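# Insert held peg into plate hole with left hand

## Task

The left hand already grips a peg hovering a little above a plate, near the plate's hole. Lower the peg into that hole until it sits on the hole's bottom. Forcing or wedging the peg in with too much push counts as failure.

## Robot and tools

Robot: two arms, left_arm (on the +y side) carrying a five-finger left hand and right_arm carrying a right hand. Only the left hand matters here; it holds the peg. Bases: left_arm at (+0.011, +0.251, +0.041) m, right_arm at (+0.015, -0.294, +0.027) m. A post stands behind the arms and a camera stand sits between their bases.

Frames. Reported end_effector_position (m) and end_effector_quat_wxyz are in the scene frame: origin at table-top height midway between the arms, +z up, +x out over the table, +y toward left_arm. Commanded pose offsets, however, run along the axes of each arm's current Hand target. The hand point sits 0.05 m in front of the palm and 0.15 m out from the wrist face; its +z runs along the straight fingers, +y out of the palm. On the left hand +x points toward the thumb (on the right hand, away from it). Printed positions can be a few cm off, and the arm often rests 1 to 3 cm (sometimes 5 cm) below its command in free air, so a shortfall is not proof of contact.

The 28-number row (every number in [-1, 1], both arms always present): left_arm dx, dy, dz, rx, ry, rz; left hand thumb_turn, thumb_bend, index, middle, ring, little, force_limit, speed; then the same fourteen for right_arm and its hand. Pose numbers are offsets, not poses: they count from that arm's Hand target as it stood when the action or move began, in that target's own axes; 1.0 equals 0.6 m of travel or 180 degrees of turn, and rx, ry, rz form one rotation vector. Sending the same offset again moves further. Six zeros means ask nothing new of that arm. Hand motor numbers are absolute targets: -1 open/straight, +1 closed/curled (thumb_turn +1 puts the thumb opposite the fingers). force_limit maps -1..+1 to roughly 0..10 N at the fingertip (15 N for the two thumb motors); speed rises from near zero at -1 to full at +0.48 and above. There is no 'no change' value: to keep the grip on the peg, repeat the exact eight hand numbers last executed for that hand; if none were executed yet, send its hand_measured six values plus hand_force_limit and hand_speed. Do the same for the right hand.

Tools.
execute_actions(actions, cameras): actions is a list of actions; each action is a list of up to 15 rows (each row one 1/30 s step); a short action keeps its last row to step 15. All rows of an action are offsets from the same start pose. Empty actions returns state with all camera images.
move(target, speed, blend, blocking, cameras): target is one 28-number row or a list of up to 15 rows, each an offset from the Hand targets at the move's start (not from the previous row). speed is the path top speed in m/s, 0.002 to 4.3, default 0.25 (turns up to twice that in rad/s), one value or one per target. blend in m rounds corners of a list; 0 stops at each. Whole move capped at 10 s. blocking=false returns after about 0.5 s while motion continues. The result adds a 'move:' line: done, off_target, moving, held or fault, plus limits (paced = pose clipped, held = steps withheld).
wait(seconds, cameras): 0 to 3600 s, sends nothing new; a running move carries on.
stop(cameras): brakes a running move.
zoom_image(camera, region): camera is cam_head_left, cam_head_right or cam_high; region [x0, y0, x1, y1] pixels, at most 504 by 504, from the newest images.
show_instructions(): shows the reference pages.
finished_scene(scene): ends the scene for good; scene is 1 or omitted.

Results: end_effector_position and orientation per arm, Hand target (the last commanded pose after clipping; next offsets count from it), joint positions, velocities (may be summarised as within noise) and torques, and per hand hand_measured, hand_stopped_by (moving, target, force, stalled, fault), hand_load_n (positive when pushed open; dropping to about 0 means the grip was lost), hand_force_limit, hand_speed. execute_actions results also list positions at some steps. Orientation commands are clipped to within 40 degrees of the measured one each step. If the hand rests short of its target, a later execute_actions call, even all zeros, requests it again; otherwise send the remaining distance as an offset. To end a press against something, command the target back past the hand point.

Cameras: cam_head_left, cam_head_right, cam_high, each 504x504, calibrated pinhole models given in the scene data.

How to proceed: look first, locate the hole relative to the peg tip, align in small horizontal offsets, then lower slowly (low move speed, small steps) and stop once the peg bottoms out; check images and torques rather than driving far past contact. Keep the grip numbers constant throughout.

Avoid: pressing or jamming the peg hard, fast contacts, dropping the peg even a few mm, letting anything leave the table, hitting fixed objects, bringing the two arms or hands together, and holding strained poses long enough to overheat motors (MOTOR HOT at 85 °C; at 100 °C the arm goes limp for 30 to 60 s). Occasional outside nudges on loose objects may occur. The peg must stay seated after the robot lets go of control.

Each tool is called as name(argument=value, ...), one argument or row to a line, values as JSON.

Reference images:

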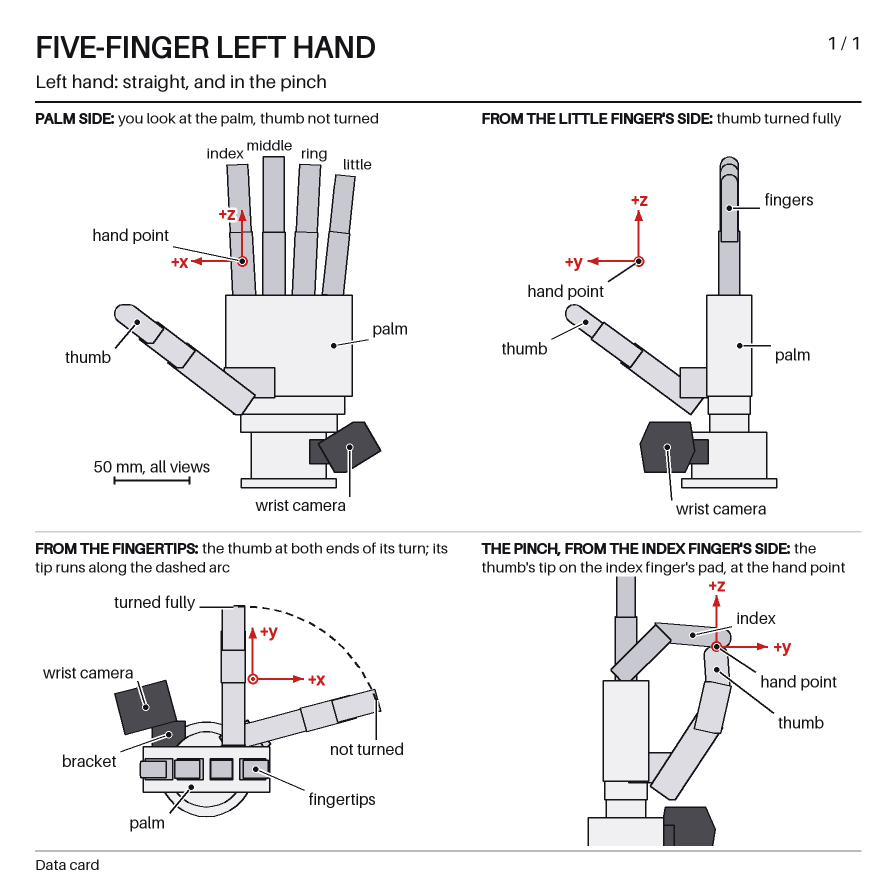

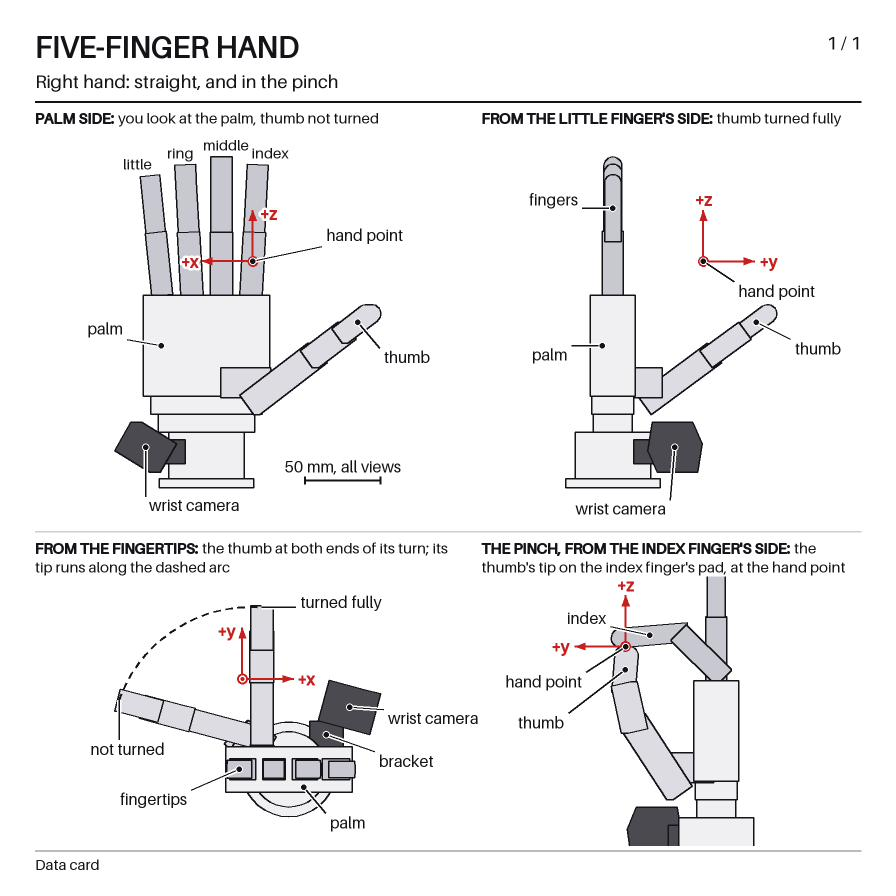

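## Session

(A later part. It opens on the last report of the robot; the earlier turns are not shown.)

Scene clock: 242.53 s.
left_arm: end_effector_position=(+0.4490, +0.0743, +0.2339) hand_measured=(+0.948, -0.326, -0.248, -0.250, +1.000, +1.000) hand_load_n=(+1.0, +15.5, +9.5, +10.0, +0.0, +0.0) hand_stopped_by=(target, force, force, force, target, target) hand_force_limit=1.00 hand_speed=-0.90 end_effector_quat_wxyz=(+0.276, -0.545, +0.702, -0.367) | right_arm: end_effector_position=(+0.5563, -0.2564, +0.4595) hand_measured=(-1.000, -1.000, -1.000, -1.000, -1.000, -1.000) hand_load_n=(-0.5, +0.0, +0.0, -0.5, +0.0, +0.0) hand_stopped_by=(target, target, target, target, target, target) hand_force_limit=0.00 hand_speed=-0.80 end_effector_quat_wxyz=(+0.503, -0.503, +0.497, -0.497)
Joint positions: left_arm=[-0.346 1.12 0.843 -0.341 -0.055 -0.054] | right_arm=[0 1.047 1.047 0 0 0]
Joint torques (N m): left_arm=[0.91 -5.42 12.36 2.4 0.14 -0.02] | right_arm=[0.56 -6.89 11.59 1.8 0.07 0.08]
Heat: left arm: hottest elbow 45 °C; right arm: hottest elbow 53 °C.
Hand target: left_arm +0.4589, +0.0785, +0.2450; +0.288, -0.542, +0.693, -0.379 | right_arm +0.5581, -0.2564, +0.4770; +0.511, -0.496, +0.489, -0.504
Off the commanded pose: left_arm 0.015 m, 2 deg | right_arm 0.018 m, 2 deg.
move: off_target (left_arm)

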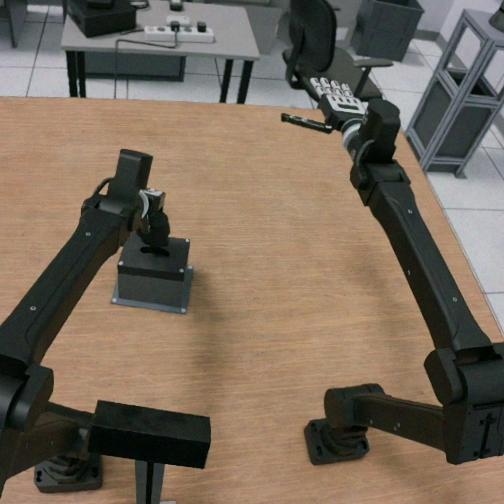

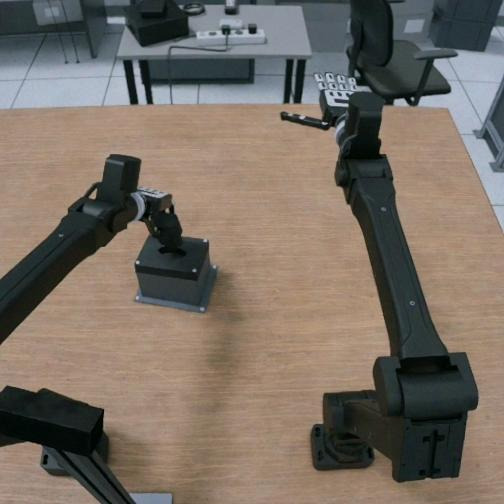

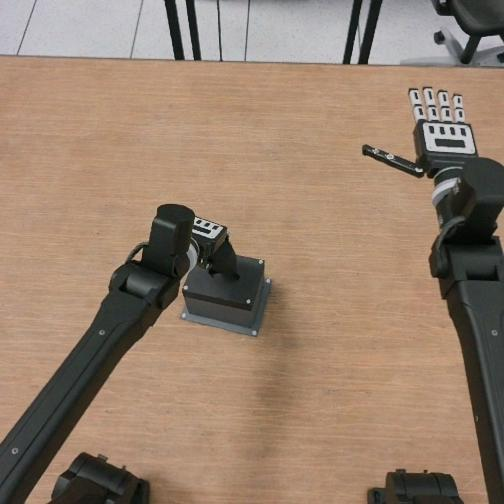

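move(
  target=[-0.0002,0.0140,0.0091,0.0002,-0.0140,-0.0091,0.948,-0.326,-0.246,-0.248,1,1,1,-0.9,0,0,0,0,0,0,-1,-1,-1,-1,-1,-1,0,-0.8],
  speed=0.04,
  cameras=["all"],
)

zoom_image(
  camera="cam_high",
  region=[195, 245, 245, 295],
)

zoom_image(
  camera="cam_head_right",
  region=[145, 220, 195, 270],
)

zoom_image(
  camera="cam_head_left",
  region=[130, 220, 180, 270],
)

Scene clock: 257.40 s.
left_arm: end_effector_position=(+0.4530, +0.0828, +0.2280) hand_measured=(+0.948, -0.326, -0.248, -0.250, +1.000, +1.000) hand_load_n=(+1.0, +15.5, +9.5, +10.0, +0.0, +0.0) hand_stopped_by=(target, force, force, force, target, target) hand_force_limit=1.00 hand_speed=-0.90 end_effector_quat_wxyz=(+0.293, -0.560, +0.687, -0.358) | right_arm: end_effector_position=(+0.5563, -0.2564, +0.4595) hand_measured=(-1.000, -1.000, -1.000, -1.000, -1.000, -1.000) hand_load_n=(+0.0, +0.0, +0.0, +0.0, +0.0, +0.0) hand_stopped_by=(target, target, target, target, target, target) hand_force_limit=0.00 hand_speed=-0.80 end_effector_quat_wxyz=(+0.503, -0.503, +0.497, -0.497)
Joint positions: left_arm=[-0.346 1.121 0.825 -0.316 -0.108 -0.074] | right_arm=[0 1.047 1.047 0 0 0]
Joint torques (N m): left_arm=[-0.79 -4.95 11.92 2.43 -0.15 -0.21] | right_arm=[0.62 -6.83 11.64 1.81 0.06 0.08]
Heat: left arm: hottest elbow 45 °C; right arm: hottest elbow 53 °C.
Hand target: left_arm +0.4589, +0.0785, +0.2351; +0.298, -0.560, +0.678, -0.371 | right_arm +0.5581, -0.2564, +0.4770; +0.511, -0.496, +0.489, -0.504
Off the commanded pose: left_arm 0.010 m, 2 deg | right_arm 0.018 m, 2 deg.
move: done

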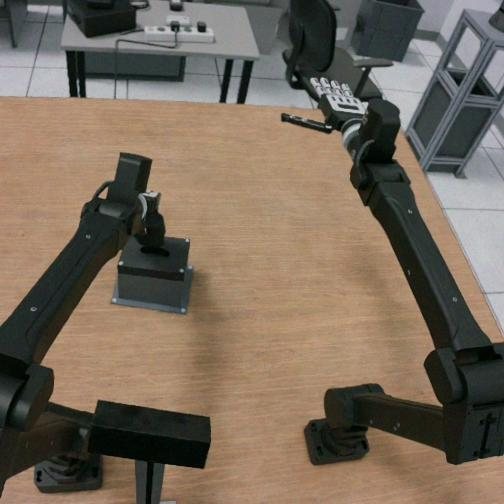

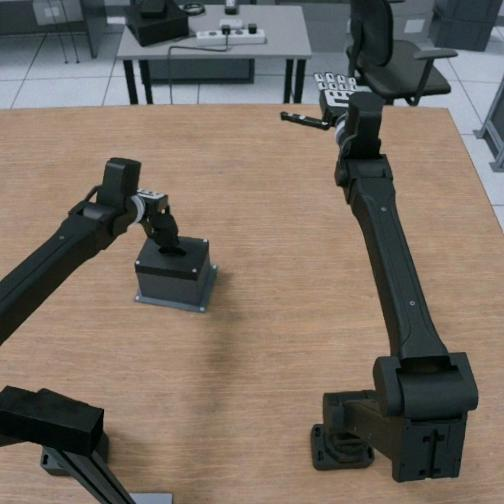

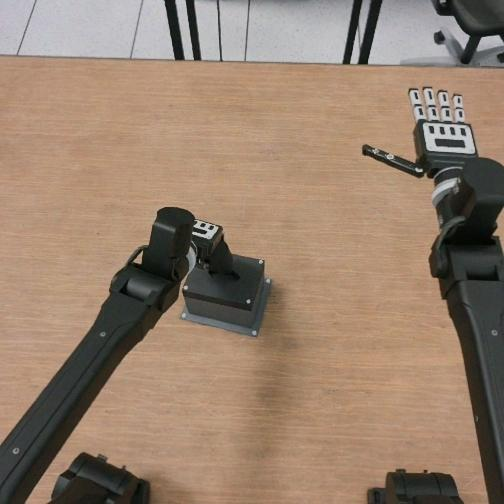

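Scaled by 10.080.

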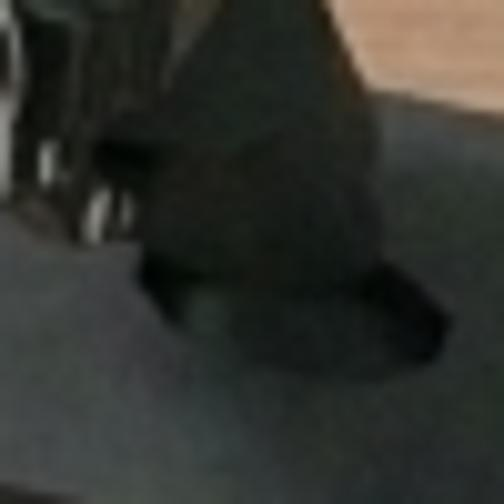

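Scaled by 10.080.

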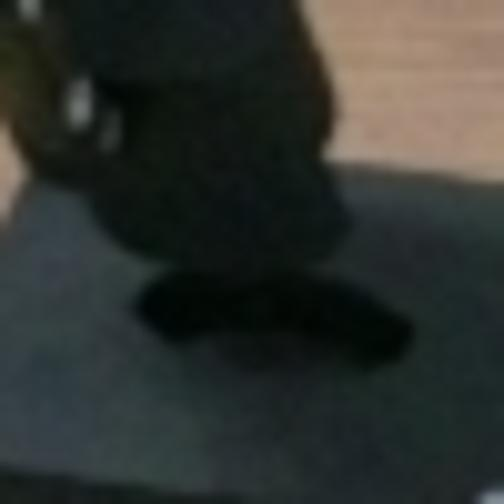

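Scaled by 10.080.

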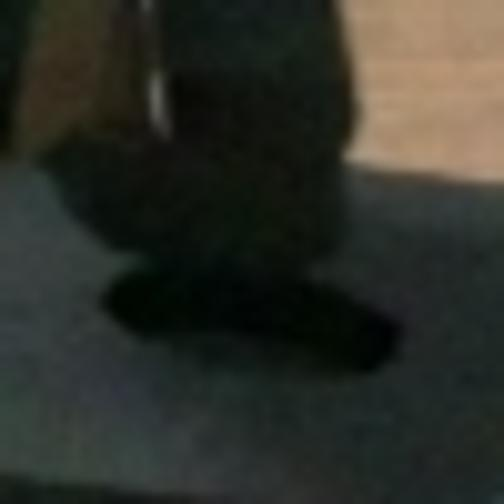

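move(
  target=[0.0215,0.0048,0.0083,0,0,0,0.948,-0.326,-0.246,-0.248,1,1,1,-0.9,0,0,0,0,0,0,-1,-1,-1,-1,-1,-1,0,-0.8],
  speed=0.04,
  cameras=["all"],
)

zoom_image(
  camera="cam_high",
  region=[195, 245, 245, 295],
)

zoom_image(
  camera="cam_head_right",
  region=[145, 220, 195, 270],
)

zoom_image(
  camera="cam_head_left",
  region=[130, 220, 180, 270],
)

Scene clock: 267.50 s.
left_arm: end_effector_position=(+0.4546, +0.0735, +0.2224) hand_measured=(+0.948, -0.326, -0.248, -0.250, +1.000, +1.000) hand_load_n=(+1.0, +15.5, +9.5, +10.0, +0.0, +0.0) hand_stopped_by=(target, force, force, force, target, target) hand_force_limit=1.00 hand_speed=-0.90 end_effector_quat_wxyz=(+0.295, -0.563, +0.685, -0.356) | right_arm: end_effector_position=(+0.5563, -0.2564, +0.4595) hand_measured=(-1.000, -1.000, -1.000, -1.000, -1.000, -1.000) hand_load_n=(+0.0, +0.0, +0.0, +0.0, +0.0, +0.0) hand_stopped_by=(target, target, target, target, target, target) hand_force_limit=0.00 hand_speed=-0.80 end_effector_quat_wxyz=(+0.503, -0.503, +0.497, -0.497)
Joint positions: left_arm=[-0.373 1.141 0.825 -0.301 -0.137 -0.093] | right_arm=[0 1.047 1.047 0 0 0]
Joint torques (N m): left_arm=[-1.49 -5.42 11.86 2.41 -0.16 -0.23] | right_arm=[0.62 -6.77 11.63 1.81 0.07 0.07]
Heat: left arm: hottest elbow 45 °C; right arm: hottest elbow 53 °C.
Hand target: left_arm +0.4589, +0.0652, +0.2301; +0.298, -0.560, +0.678, -0.371 | right_arm +0.5581, -0.2564, +0.4770; +0.511, -0.496, +0.489, -0.504
Off the commanded pose: left_arm 0.012 m, 2 deg | right_arm 0.018 m, 2 deg.
move: off_target (left_arm)

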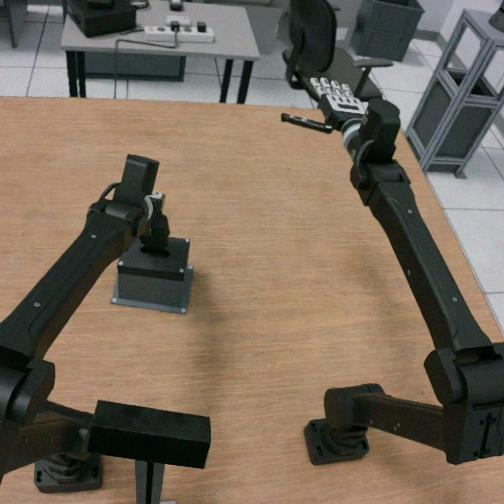

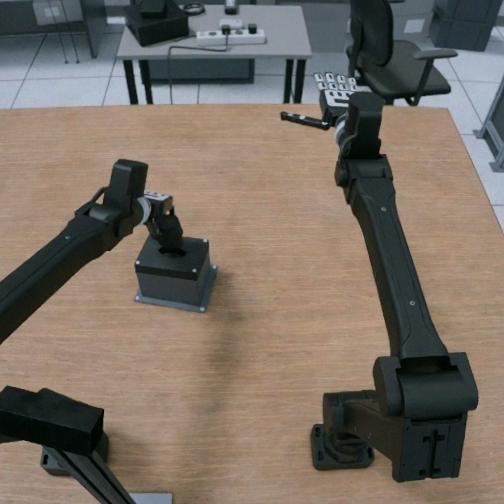

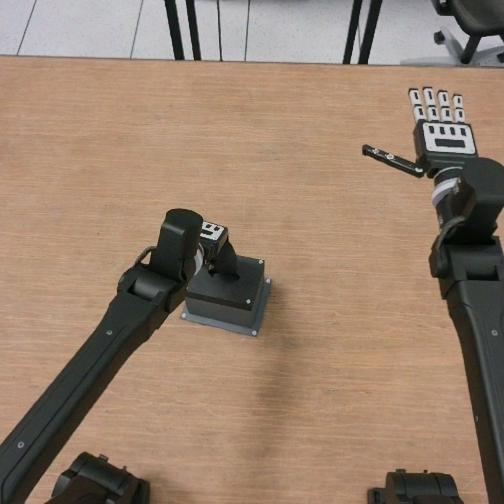

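Scaled by 10.080.

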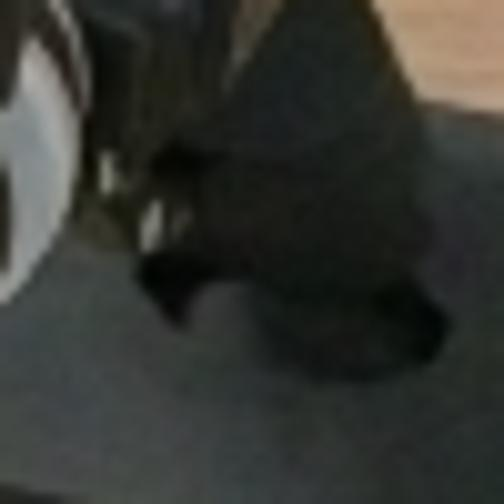

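Scaled by 10.080.

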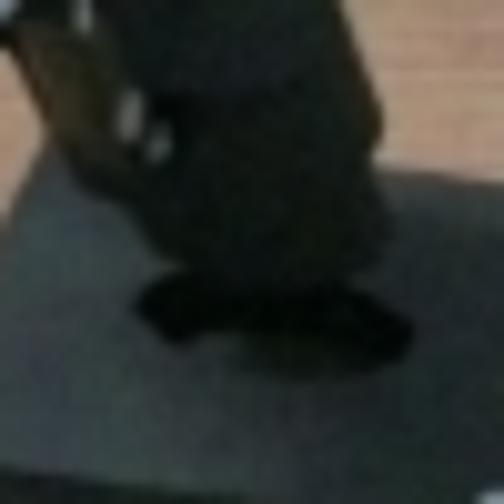

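Scaled by 10.080.

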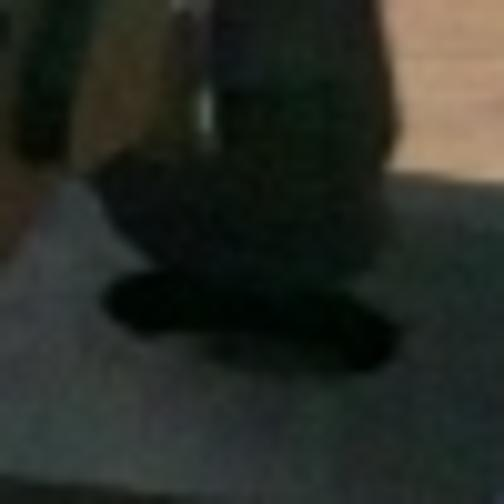

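move(
  target=[0.0023,0.0308,0.0045,0,0,0,0.948,-0.326,-0.246,-0.248,1,1,1,-0.9,0,0,0,0,0,0,-1,-1,-1,-1,-1,-1,0,-0.8],
  speed=0.04,
  cameras=["all"],
)

zoom_image(
  camera="cam_high",
  region=[205, 262, 245, 292],
)

zoom_image(
  camera="cam_head_right",
  region=[150, 237, 194, 270],
)

zoom_image(
  camera="cam_head_left",
  region=[134, 237, 178, 270],
)

Scene clock: 274.63 s.
left_arm: end_effector_position=(+0.4477, +0.0746, +0.2042) hand_measured=(+0.948, -0.326, -0.248, -0.250, +1.000, +1.000) hand_load_n=(+1.0, +15.5, +9.5, +10.0, +0.0, +0.0) hand_stopped_by=(target, force, force, force, target, target) hand_force_limit=1.00 hand_speed=-0.90 end_effector_quat_wxyz=(+0.295, -0.564, +0.685, -0.355) | right_arm: end_effector_position=(+0.5563, -0.2564, +0.4595) hand_measured=(-1.000, -1.000, -1.000, -1.000, -1.000, -1.000) hand_load_n=(+0.0, +0.0, +0.0, +0.0, +0.0, +0.0) hand_stopped_by=(target, target, target, target, target, target) hand_force_limit=0.00 hand_speed=-0.80 end_effector_quat_wxyz=(+0.503, -0.503, +0.497, -0.497)
Joint positions: left_arm=[-0.379 1.141 0.776 -0.256 -0.145 -0.098] | right_arm=[0 1.047 1.047 0 0 0]
Joint torques (N m): left_arm=[-1.67 -5.54 11.55 2.41 -0.16 -0.23] | right_arm=[0.67 -6.83 11.6 1.81 0.06 0.08]
Heat: left arm: hottest elbow 45 °C; right arm: hottest elbow 54 °C.
Hand target: left_arm +0.4509, +0.0653, +0.2131; +0.298, -0.560, +0.678, -0.371 | right_arm +0.5581, -0.2564, +0.4770; +0.511, -0.496, +0.489, -0.504
Off the commanded pose: left_arm 0.013 m, 2 deg | right_arm 0.018 m, 2 deg.
move: off_target (left_arm)

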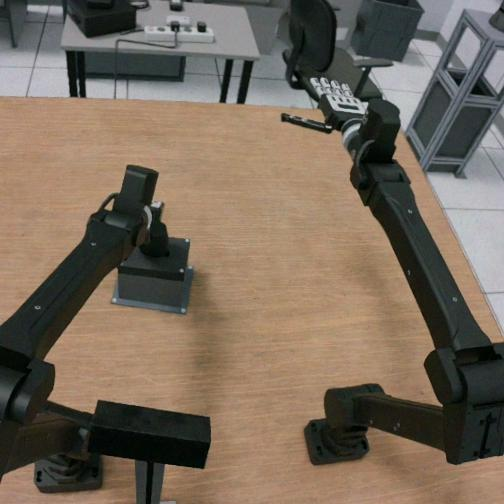

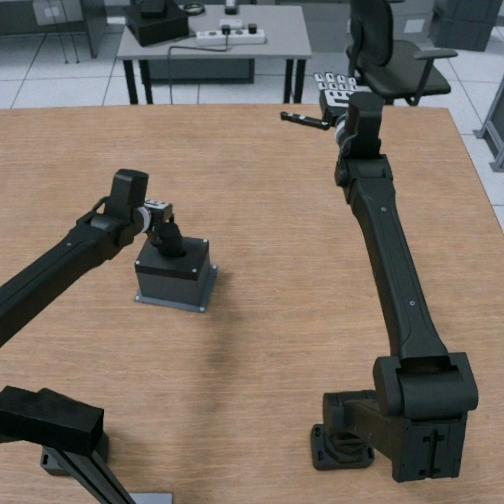

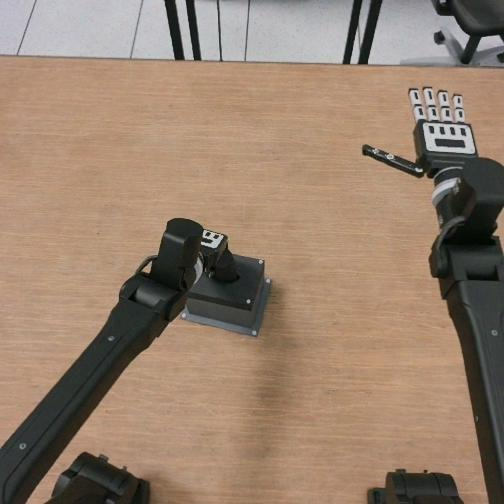

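Scaled by 12.600.

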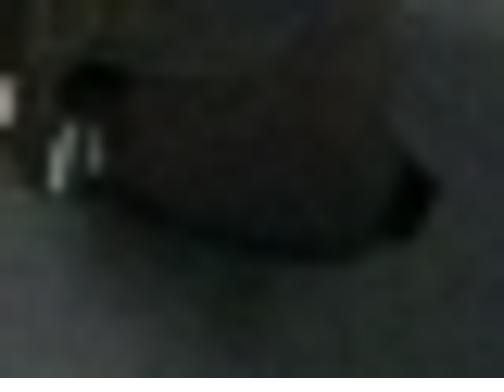

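Scaled by 11.455.

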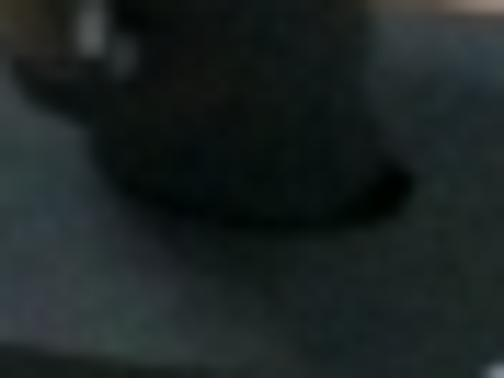

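Scaled by 11.455.

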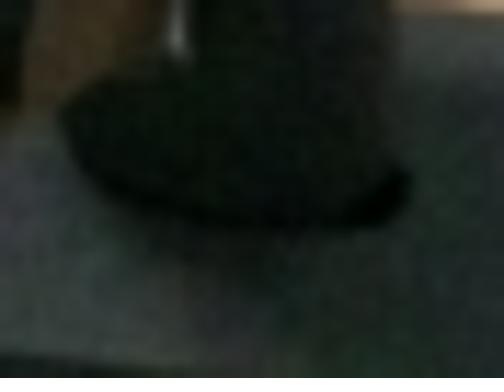

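move(
  target=[0.0030,-0.0072,0.0082,0,0,0,0.948,-0.326,-0.246,-0.248,1,1,1,-0.9,0,0,0,0,0,0,-1,-1,-1,-1,-1,-1,0,-0.8],
  speed=0.03,
  cameras=["all"],
)

zoom_image(
  camera="cam_high",
  region=[205, 262, 245, 292],
)

zoom_image(
  camera="cam_head_right",
  region=[150, 237, 194, 270],
)

zoom_image(
  camera="cam_head_left",
  region=[134, 237, 178, 270],
)

Scene clock: 279.53 s.
left_arm: end_effector_position=(+0.4491, +0.0740, +0.2034) hand_measured=(+0.948, -0.326, -0.248, -0.250, +1.000, +1.000) hand_load_n=(+1.0, +15.5, +9.5, +10.0, +0.0, +0.0) hand_stopped_by=(target, force, force, force, target, target) hand_force_limit=1.00 hand_speed=-0.90 end_effector_quat_wxyz=(+0.296, -0.564, +0.684, -0.355) | right_arm: end_effector_position=(+0.5563, -0.2564, +0.4595) hand_measured=(-1.000, -1.000, -1.000, -1.000, -1.000, -1.000) hand_load_n=(+0.0, +0.0, +0.0, +0.0, +0.0, +0.0) hand_stopped_by=(target, target, target, target, target, target) hand_force_limit=0.00 hand_speed=-0.80 end_effector_quat_wxyz=(+0.503, -0.503, +0.497, -0.497)
Joint positions: left_arm=[-0.38 1.145 0.776 -0.249 -0.147 -0.099] | right_arm=[0 1.047 1.047 0 0 0]
Joint torques (N m): left_arm=[-1.85 -4.66 13.03 2.19 -0.12 -0.24] | right_arm=[0.67 -6.65 11.63 1.81 0.07 0.07]
Heat: left arm: hottest elbow 45 °C; right arm: hottest elbow 54 °C.
Hand target: left_arm +0.4569, +0.0623, +0.2140; +0.298, -0.560, +0.679, -0.371 | right_arm +0.5581, -0.2564, +0.4770; +0.511, -0.496, +0.489, -0.504
Off the commanded pose: left_arm 0.018 m, 2 deg | right_arm 0.018 m, 2 deg.
move: off_target (left_arm)

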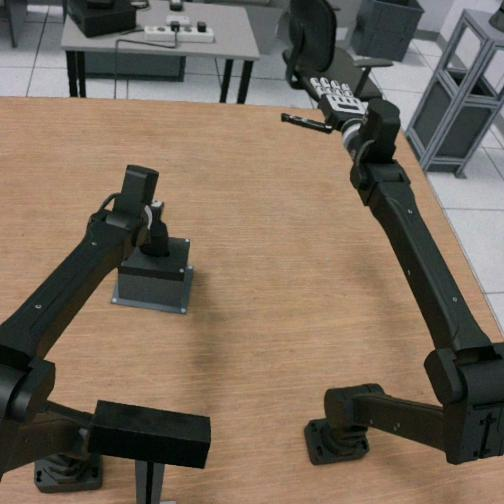

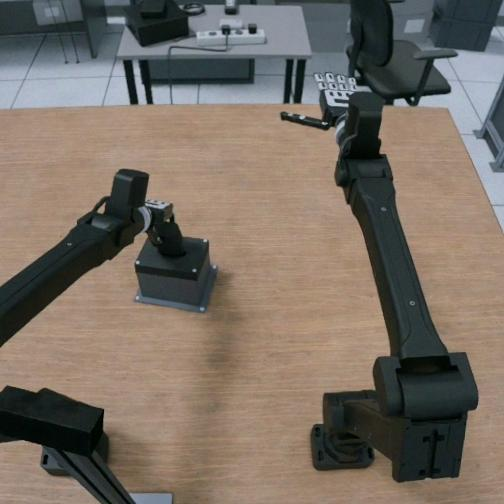

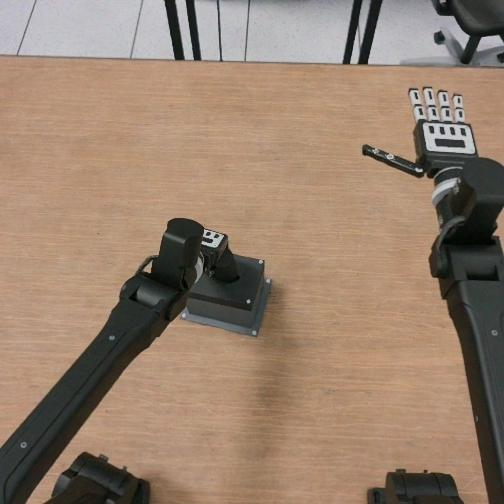

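Scaled by 12.600.

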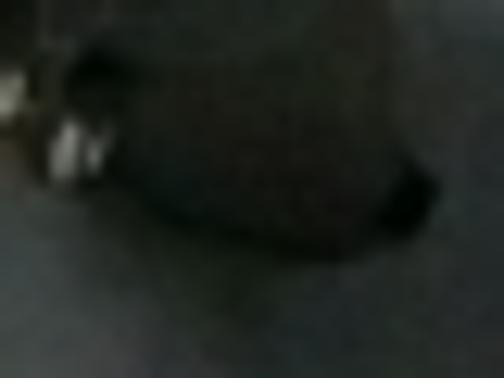

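Scaled by 11.455.

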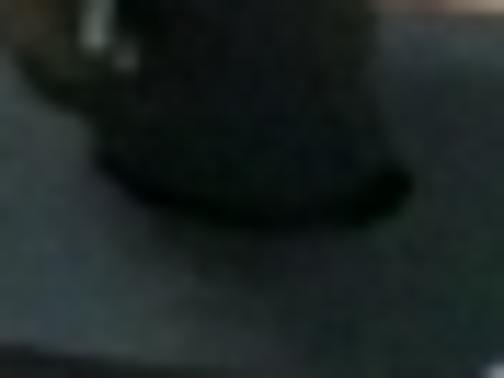

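Scaled by 11.455.

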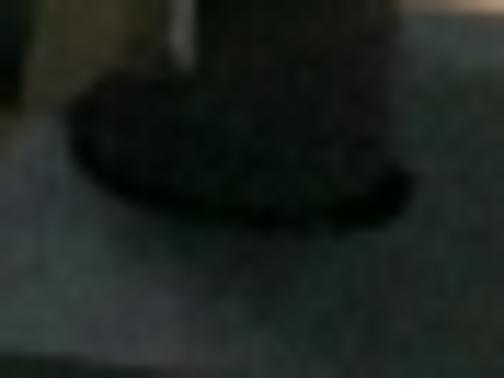

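move(
  target=[0.0049,-0.0005,0.0008,0,0,0,0.948,-0.326,-0.246,-0.248,1,1,1,-0.9,0,0,0,0,0,0,-1,-1,-1,-1,-1,-1,0,-0.8],
  speed=0.03,
  cameras=["all"],
)

zoom_image(
  camera="cam_head_right",
  region=[150, 237, 194, 270],
)

zoom_image(
  camera="cam_head_left",
  region=[134, 237, 178, 270],
)

Scene clock: 283.50 s.
left_arm: end_effector_position=(+0.4489, +0.0722, +0.2031) hand_measured=(+0.948, -0.326, -0.248, -0.250, +1.000, +1.000) hand_load_n=(+0.5, +15.0, +9.5, +10.0, +0.0, +0.0) hand_stopped_by=(target, force, force, force, target, target) hand_force_limit=1.00 hand_speed=-0.90 end_effector_quat_wxyz=(+0.297, -0.564, +0.684, -0.354) | right_arm: end_effector_position=(+0.5563, -0.2564, +0.4595) hand_measured=(-1.000, -1.000, -1.000, -1.000, -1.000, -1.000) hand_load_n=(-0.5, +0.0, +0.0, +0.0, +0.0, +0.0) hand_stopped_by=(target, target, target, target, target, target) hand_force_limit=0.00 hand_speed=-0.80 end_effector_quat_wxyz=(+0.503, -0.503, +0.497, -0.497)
Joint positions: left_arm=[-0.387 1.147 0.776 -0.247 -0.155 -0.1] | right_arm=[0 1.047 1.047 0 0 0]
Joint torques (N m): left_arm=[-1.85 -4.54 13.2 2.1 -0.05 -0.27] | right_arm=[0.79 -6.83 11.63 1.8 0.06 0.07]
Heat: left arm: hottest elbow 44 °C; right arm: hottest elbow 54 °C.
Hand target: left_arm +0.4568, +0.0592, +0.2141; +0.298, -0.560, +0.678, -0.371 | right_arm +0.5581, -0.2564, +0.4770; +0.511, -0.496, +0.489, -0.504
Off the commanded pose: left_arm 0.019 m, 2 deg | right_arm 0.018 m, 2 deg.
move: off_target (left_arm)

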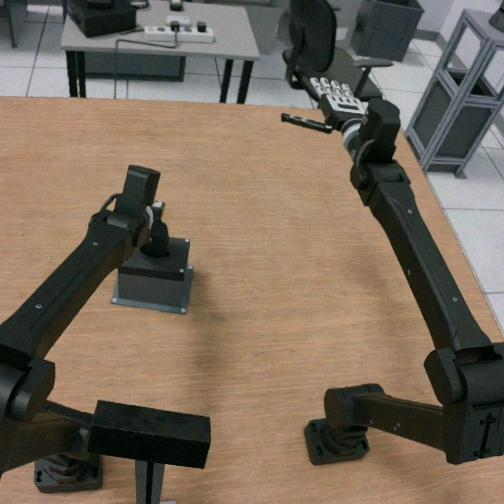

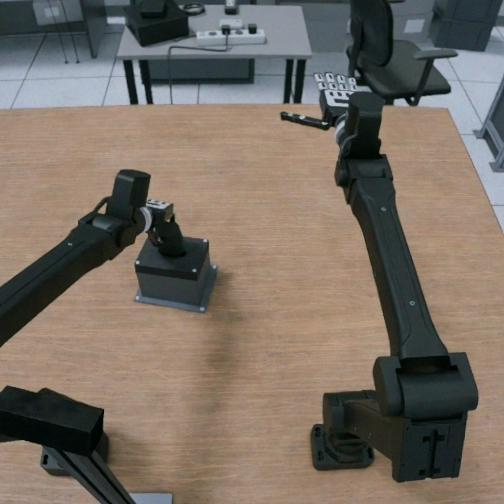

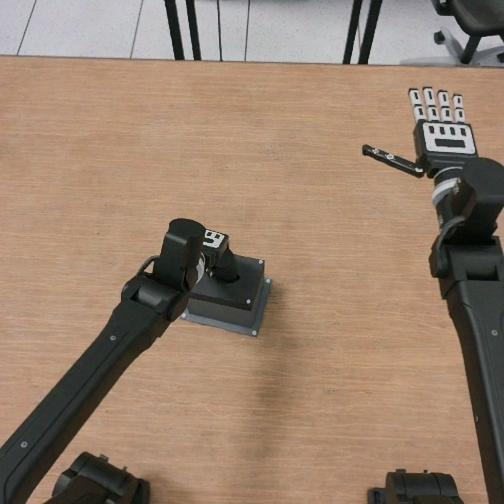

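Scaled by 11.455.

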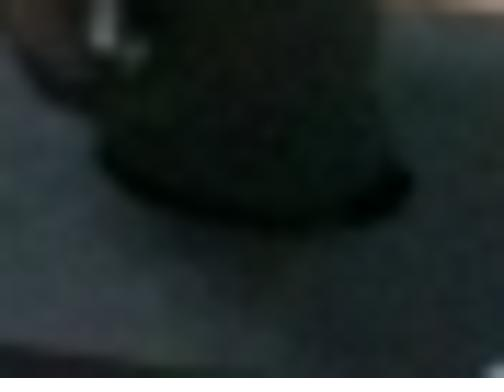

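Scaled by 11.455.

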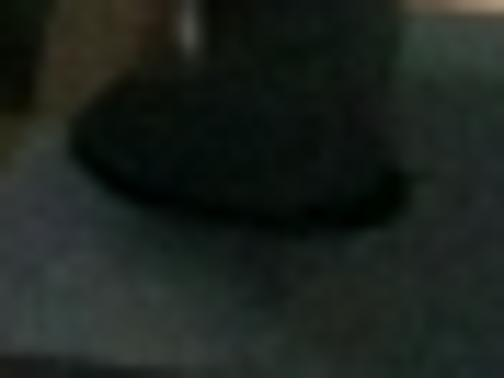

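move(
  target=[0.0015,0.0165,0.0113,0,0,0,0.948,-0.326,-0.246,-0.248,1,1,1,-0.9,0,0,0,0,0,0,-1,-1,-1,-1,-1,-1,0,-0.8],
  speed=0.03,
  cameras=["all"],
)

zoom_image(
  camera="cam_head_right",
  region=[150, 237, 194, 270],
)

zoom_image(
  camera="cam_head_left",
  region=[134, 237, 178, 270],
)

zoom_image(
  camera="cam_high",
  region=[205, 262, 245, 292],
)

Scene clock: 286.67 s.
left_arm: end_effector_position=(+0.4556, +0.0675, +0.2021) hand_measured=(+0.948, -0.326, -0.248, -0.250, +1.000, +1.000) hand_load_n=(+1.5, +15.0, +9.5, +10.0, +0.0, +0.0) hand_stopped_by=(target, force, force, force, target, target) hand_force_limit=1.00 hand_speed=-0.90 end_effector_quat_wxyz=(+0.300, -0.561, +0.681, -0.362) | right_arm: end_effector_position=(+0.5563, -0.2564, +0.4595) hand_measured=(-1.000, -1.000, -1.000, -1.000, -1.000, -1.000) hand_load_n=(+0.0, +0.0, +0.0, +0.0, +0.0, +0.0) hand_stopped_by=(target, target, target, target, target, target) hand_force_limit=0.00 hand_speed=-0.80 end_effector_quat_wxyz=(+0.503, -0.503, +0.497, -0.497)
Joint positions: left_arm=[-0.391 1.164 0.776 -0.211 -0.157 -0.103] | right_arm=[0 1.047 1.047 0 0 0]
Joint torques (N m): left_arm=[-1.73 -4.72 11.21 2.18 -0.12 -0.25] | right_arm=[0.67 -6.89 11.62 1.81 0.06 0.07]
Heat: left arm: hottest elbow 44 °C; right arm: hottest elbow 54 °C.
Hand target: left_arm +0.4569, +0.0581, +0.2021; +0.298, -0.560, +0.678, -0.371 | right_arm +0.5581, -0.2564, +0.4770; +0.511, -0.496, +0.489, -0.504
Off the commanded pose: left_arm 0.010 m, 1 deg | right_arm 0.018 m, 2 deg.
move: done

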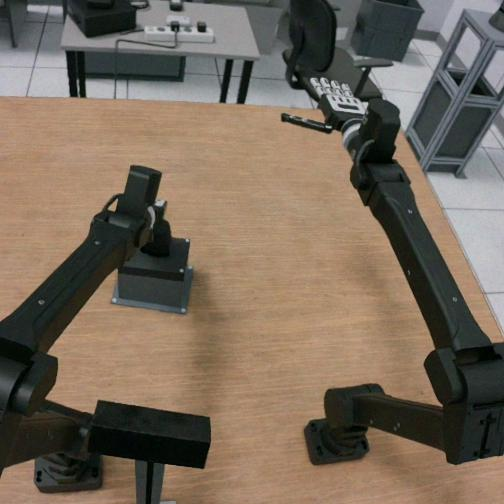

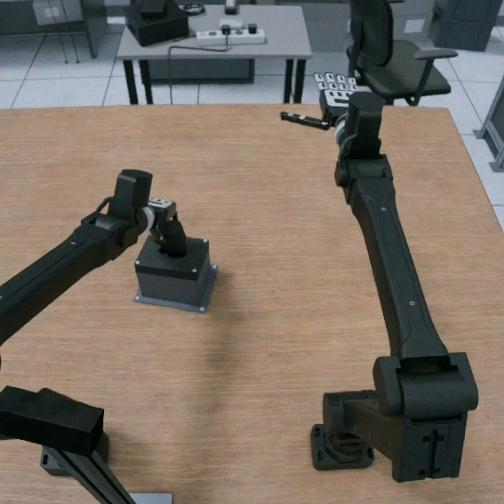

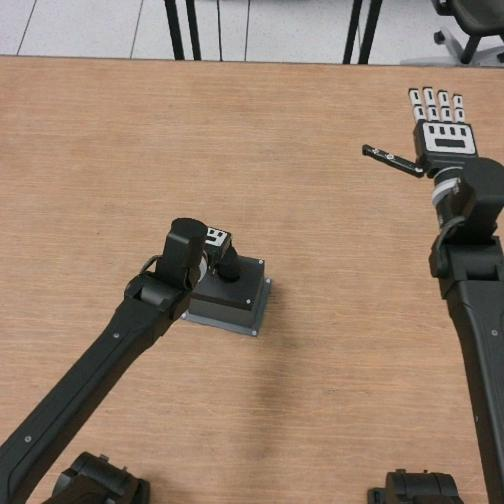

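Scaled by 11.455.

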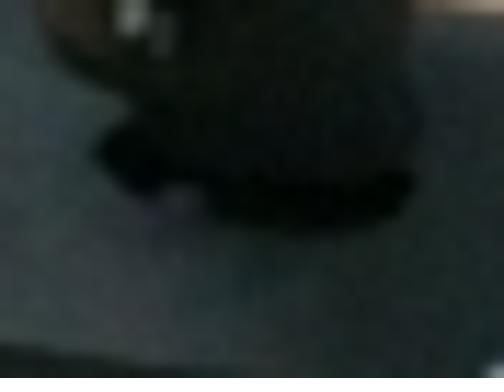

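Scaled by 11.455.

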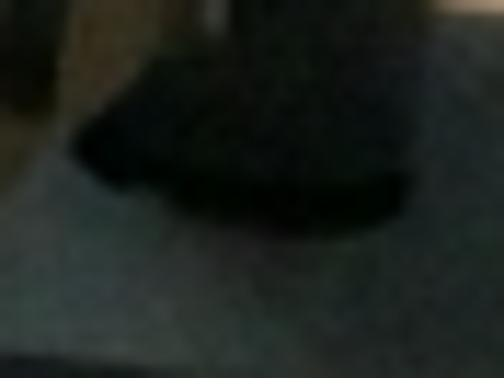

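Scaled by 12.600.

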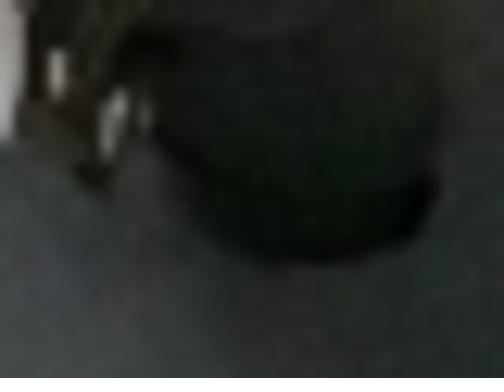

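move(
  target=[
    [-0.0287,-0.1207,-0.0838,0,0,0,0.948,-0.326,-0.246,-0.248,1,1,1,-0.9,0,0,0,0,0,0,-1,-1,-1,-1,-1,-1,0,-0.8],
    [-0.0297,-0.0510,-0.0383,0,0,0,0.948,-0.326,-0.246,-0.248,1,1,1,-0.9,0,0,0,0,0,0,-1,-1,-1,-1,-1,-1,0,-0.8],
  ],
  speed=0.06,
  cameras=["all"],
)

zoom_image(
  camera="cam_high",
  region=[195, 245, 245, 295],
)

zoom_image(
  camera="cam_head_right",
  region=[145, 220, 195, 270],
)

zoom_image(
  camera="cam_head_left",
  region=[130, 220, 180, 270],
)

Scene clock: 299.00 s.
left_arm: end_effector_position=(+0.4481, +0.0725, +0.2289) hand_measured=(+0.948, -0.326, -0.248, -0.250, +1.000, +1.000) hand_load_n=(+1.0, +15.5, +9.5, +10.0, +0.0, +0.0) hand_stopped_by=(target, force, force, force, target, target) hand_force_limit=1.00 hand_speed=-0.90 end_effector_quat_wxyz=(+0.286, -0.562, +0.688, -0.359) | right_arm: end_effector_position=(+0.5563, -0.2564, +0.4595) hand_measured=(-1.000, -1.000, -1.000, -1.000, -1.000, -1.000) hand_load_n=(-0.5, +0.0, +0.0, +0.0, -0.5, +0.0) hand_stopped_by=(target, target, target, target, target, target) hand_force_limit=0.00 hand_speed=-0.80 end_effector_quat_wxyz=(+0.503, -0.503, +0.497, -0.497)
Joint positions: left_arm=[-0.373 1.121 0.831 -0.332 -0.12 -0.097] | right_arm=[0 1.047 1.047 0 0 0]
Joint torques (N m): left_arm=[0.91 -5.36 12.34 2.4 0.1 -0.01] | right_arm=[0.56 -6.65 11.63 1.76 0.06 0.07]
Heat: left arm: hottest elbow 44 °C; right arm: hottest elbow 54 °C.
Hand target: left_arm +0.4580, +0.0765, +0.2399; +0.298, -0.560, +0.679, -0.371 | right_arm +0.5581, -0.2564, +0.4770; +0.511, -0.496, +0.489, -0.504
Off the commanded pose: left_arm 0.015 m, 2 deg | right_arm 0.018 m, 2 deg.
move: off_target (left_arm)

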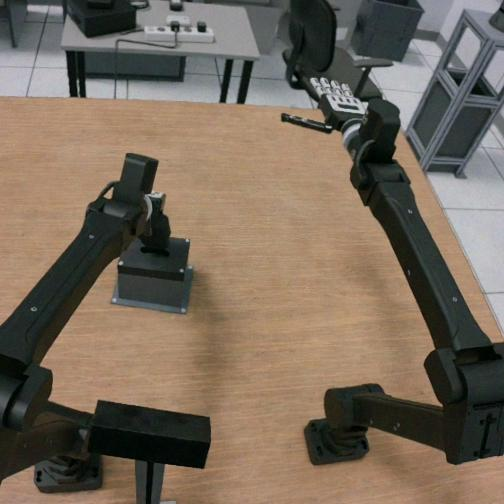

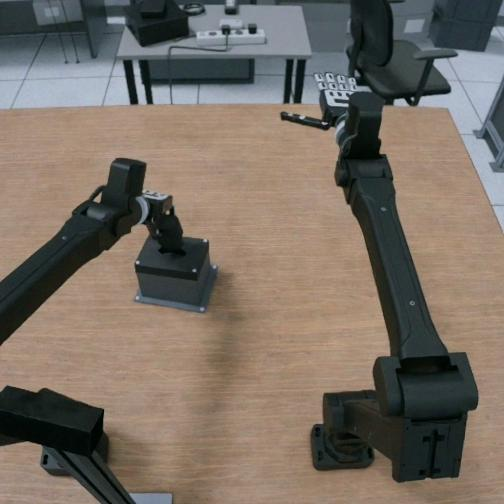

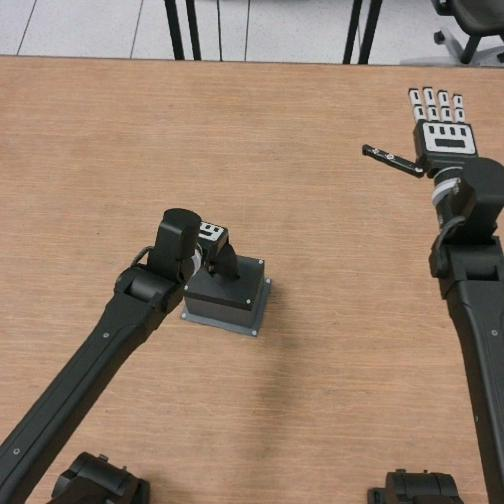

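Scaled by 10.080.

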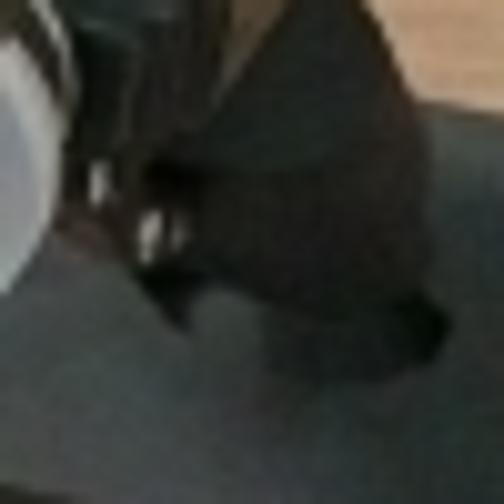

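Scaled by 10.080.

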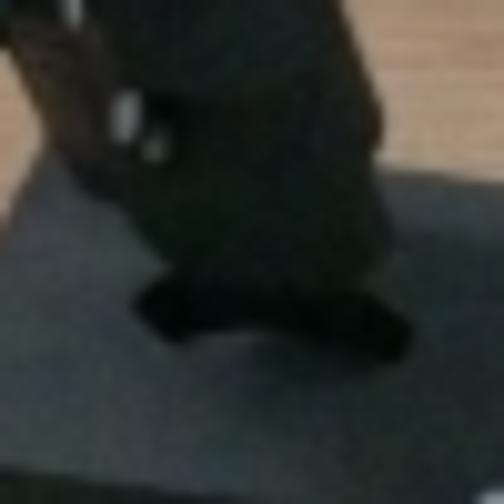

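Scaled by 10.080.

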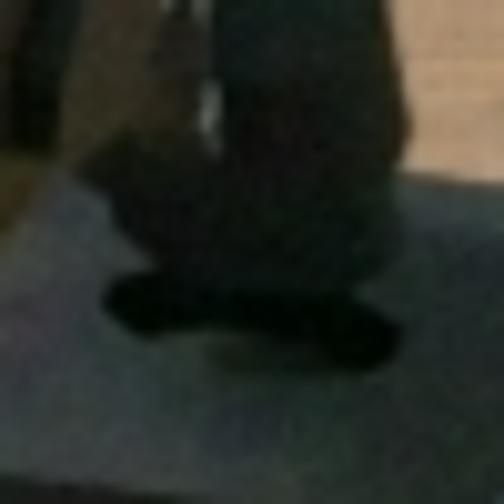

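move(
  target=[-0.0022,0.0582,0.0384,0,0,0,0.948,-0.326,-0.246,-0.248,1,1,1,-0.9,0,0,0,0,0,0,-1,-1,-1,-1,-1,-1,0,-0.8],
  speed=0.04,
  cameras=["all"],
)

zoom_image(
  camera="cam_head_right",
  region=[150, 237, 194, 270],
)

zoom_image(
  camera="cam_head_left",
  region=[134, 237, 178, 270],
)

zoom_image(
  camera="cam_high",
  region=[205, 262, 245, 292],
)

Scene clock: 304.10 s.
left_arm: end_effector_position=(+0.4535, +0.0711, +0.2024) hand_measured=(+0.948, -0.326, -0.248, -0.250, +1.000, +1.000) hand_load_n=(+1.0, +15.0, +9.5, +10.0, +0.0, +0.0) hand_stopped_by=(target, force, force, force, target, target) hand_force_limit=1.00 hand_speed=-0.90 end_effector_quat_wxyz=(+0.294, -0.558, +0.681, -0.372) | right_arm: end_effector_position=(+0.5563, -0.2564, +0.4595) hand_measured=(-1.000, -1.000, -1.000, -1.000, -1.000, -1.000) hand_load_n=(+0.0, +0.0, +0.0, +0.0, +0.0, +0.0) hand_stopped_by=(target, target, target, target, target, target) hand_force_limit=0.00 hand_speed=-0.80 end_effector_quat_wxyz=(+0.503, -0.503, +0.497, -0.497)
Joint positions: left_arm=[-0.37 1.151 0.761 -0.197 -0.118 -0.096] | right_arm=[0 1.047 1.047 0 0 0]
Joint torques (N m): left_arm=[1.03 -4.48 10.78 2.14 0.1 -0.01] | right_arm=[0.67 -6.77 11.64 1.76 0.06 0.08]
Heat: left arm: hottest elbow 44 °C; right arm: hottest elbow 54 °C.
Hand target: left_arm +0.4583, +0.0774, +0.1980; +0.298, -0.560, +0.679, -0.371 | right_arm +0.5581, -0.2564, +0.4770; +0.511, -0.496, +0.489, -0.504
Off the commanded pose: left_arm 0.009 m, 1 deg | right_arm 0.018 m, 2 deg.
move: done

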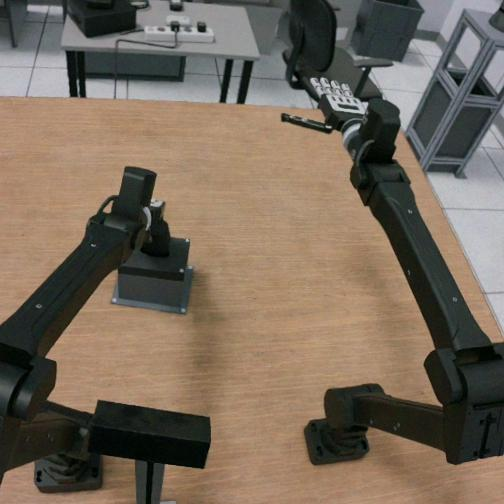

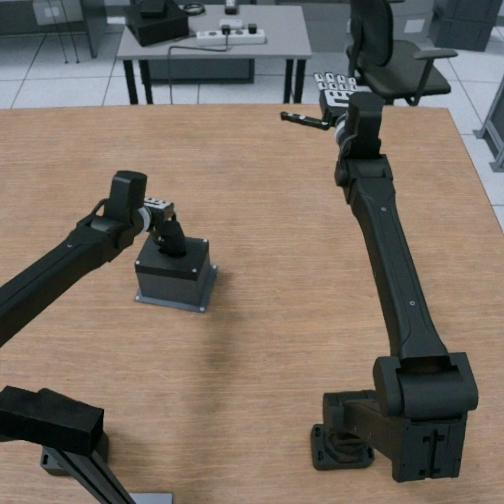

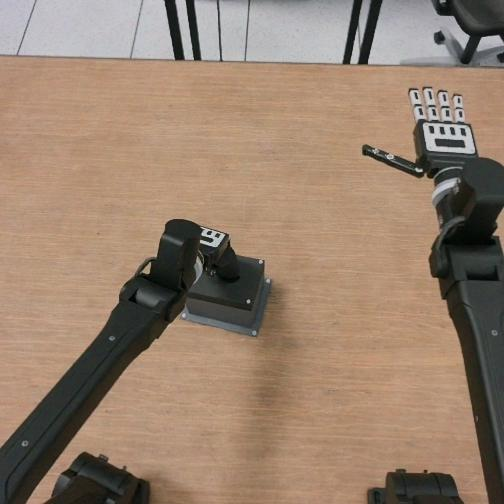

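Scaled by 11.455.

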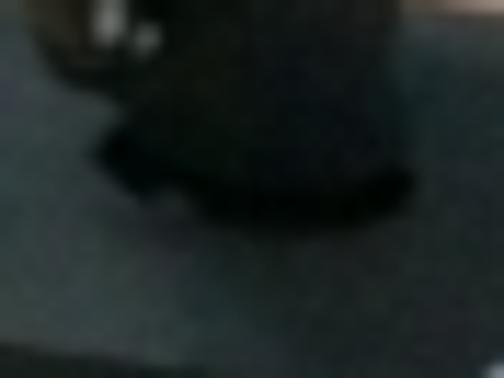

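Scaled by 11.455.

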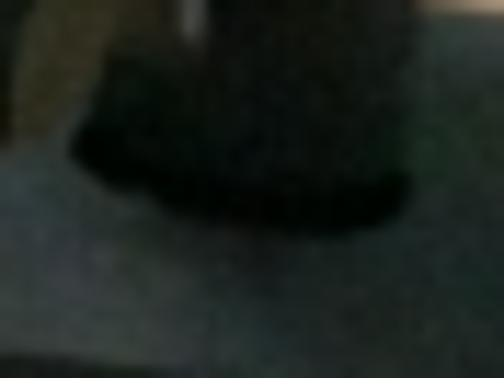

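Scaled by 12.600.

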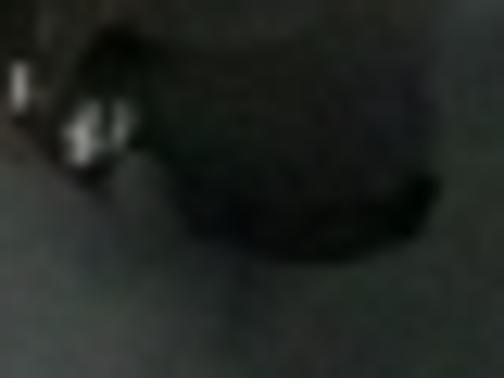

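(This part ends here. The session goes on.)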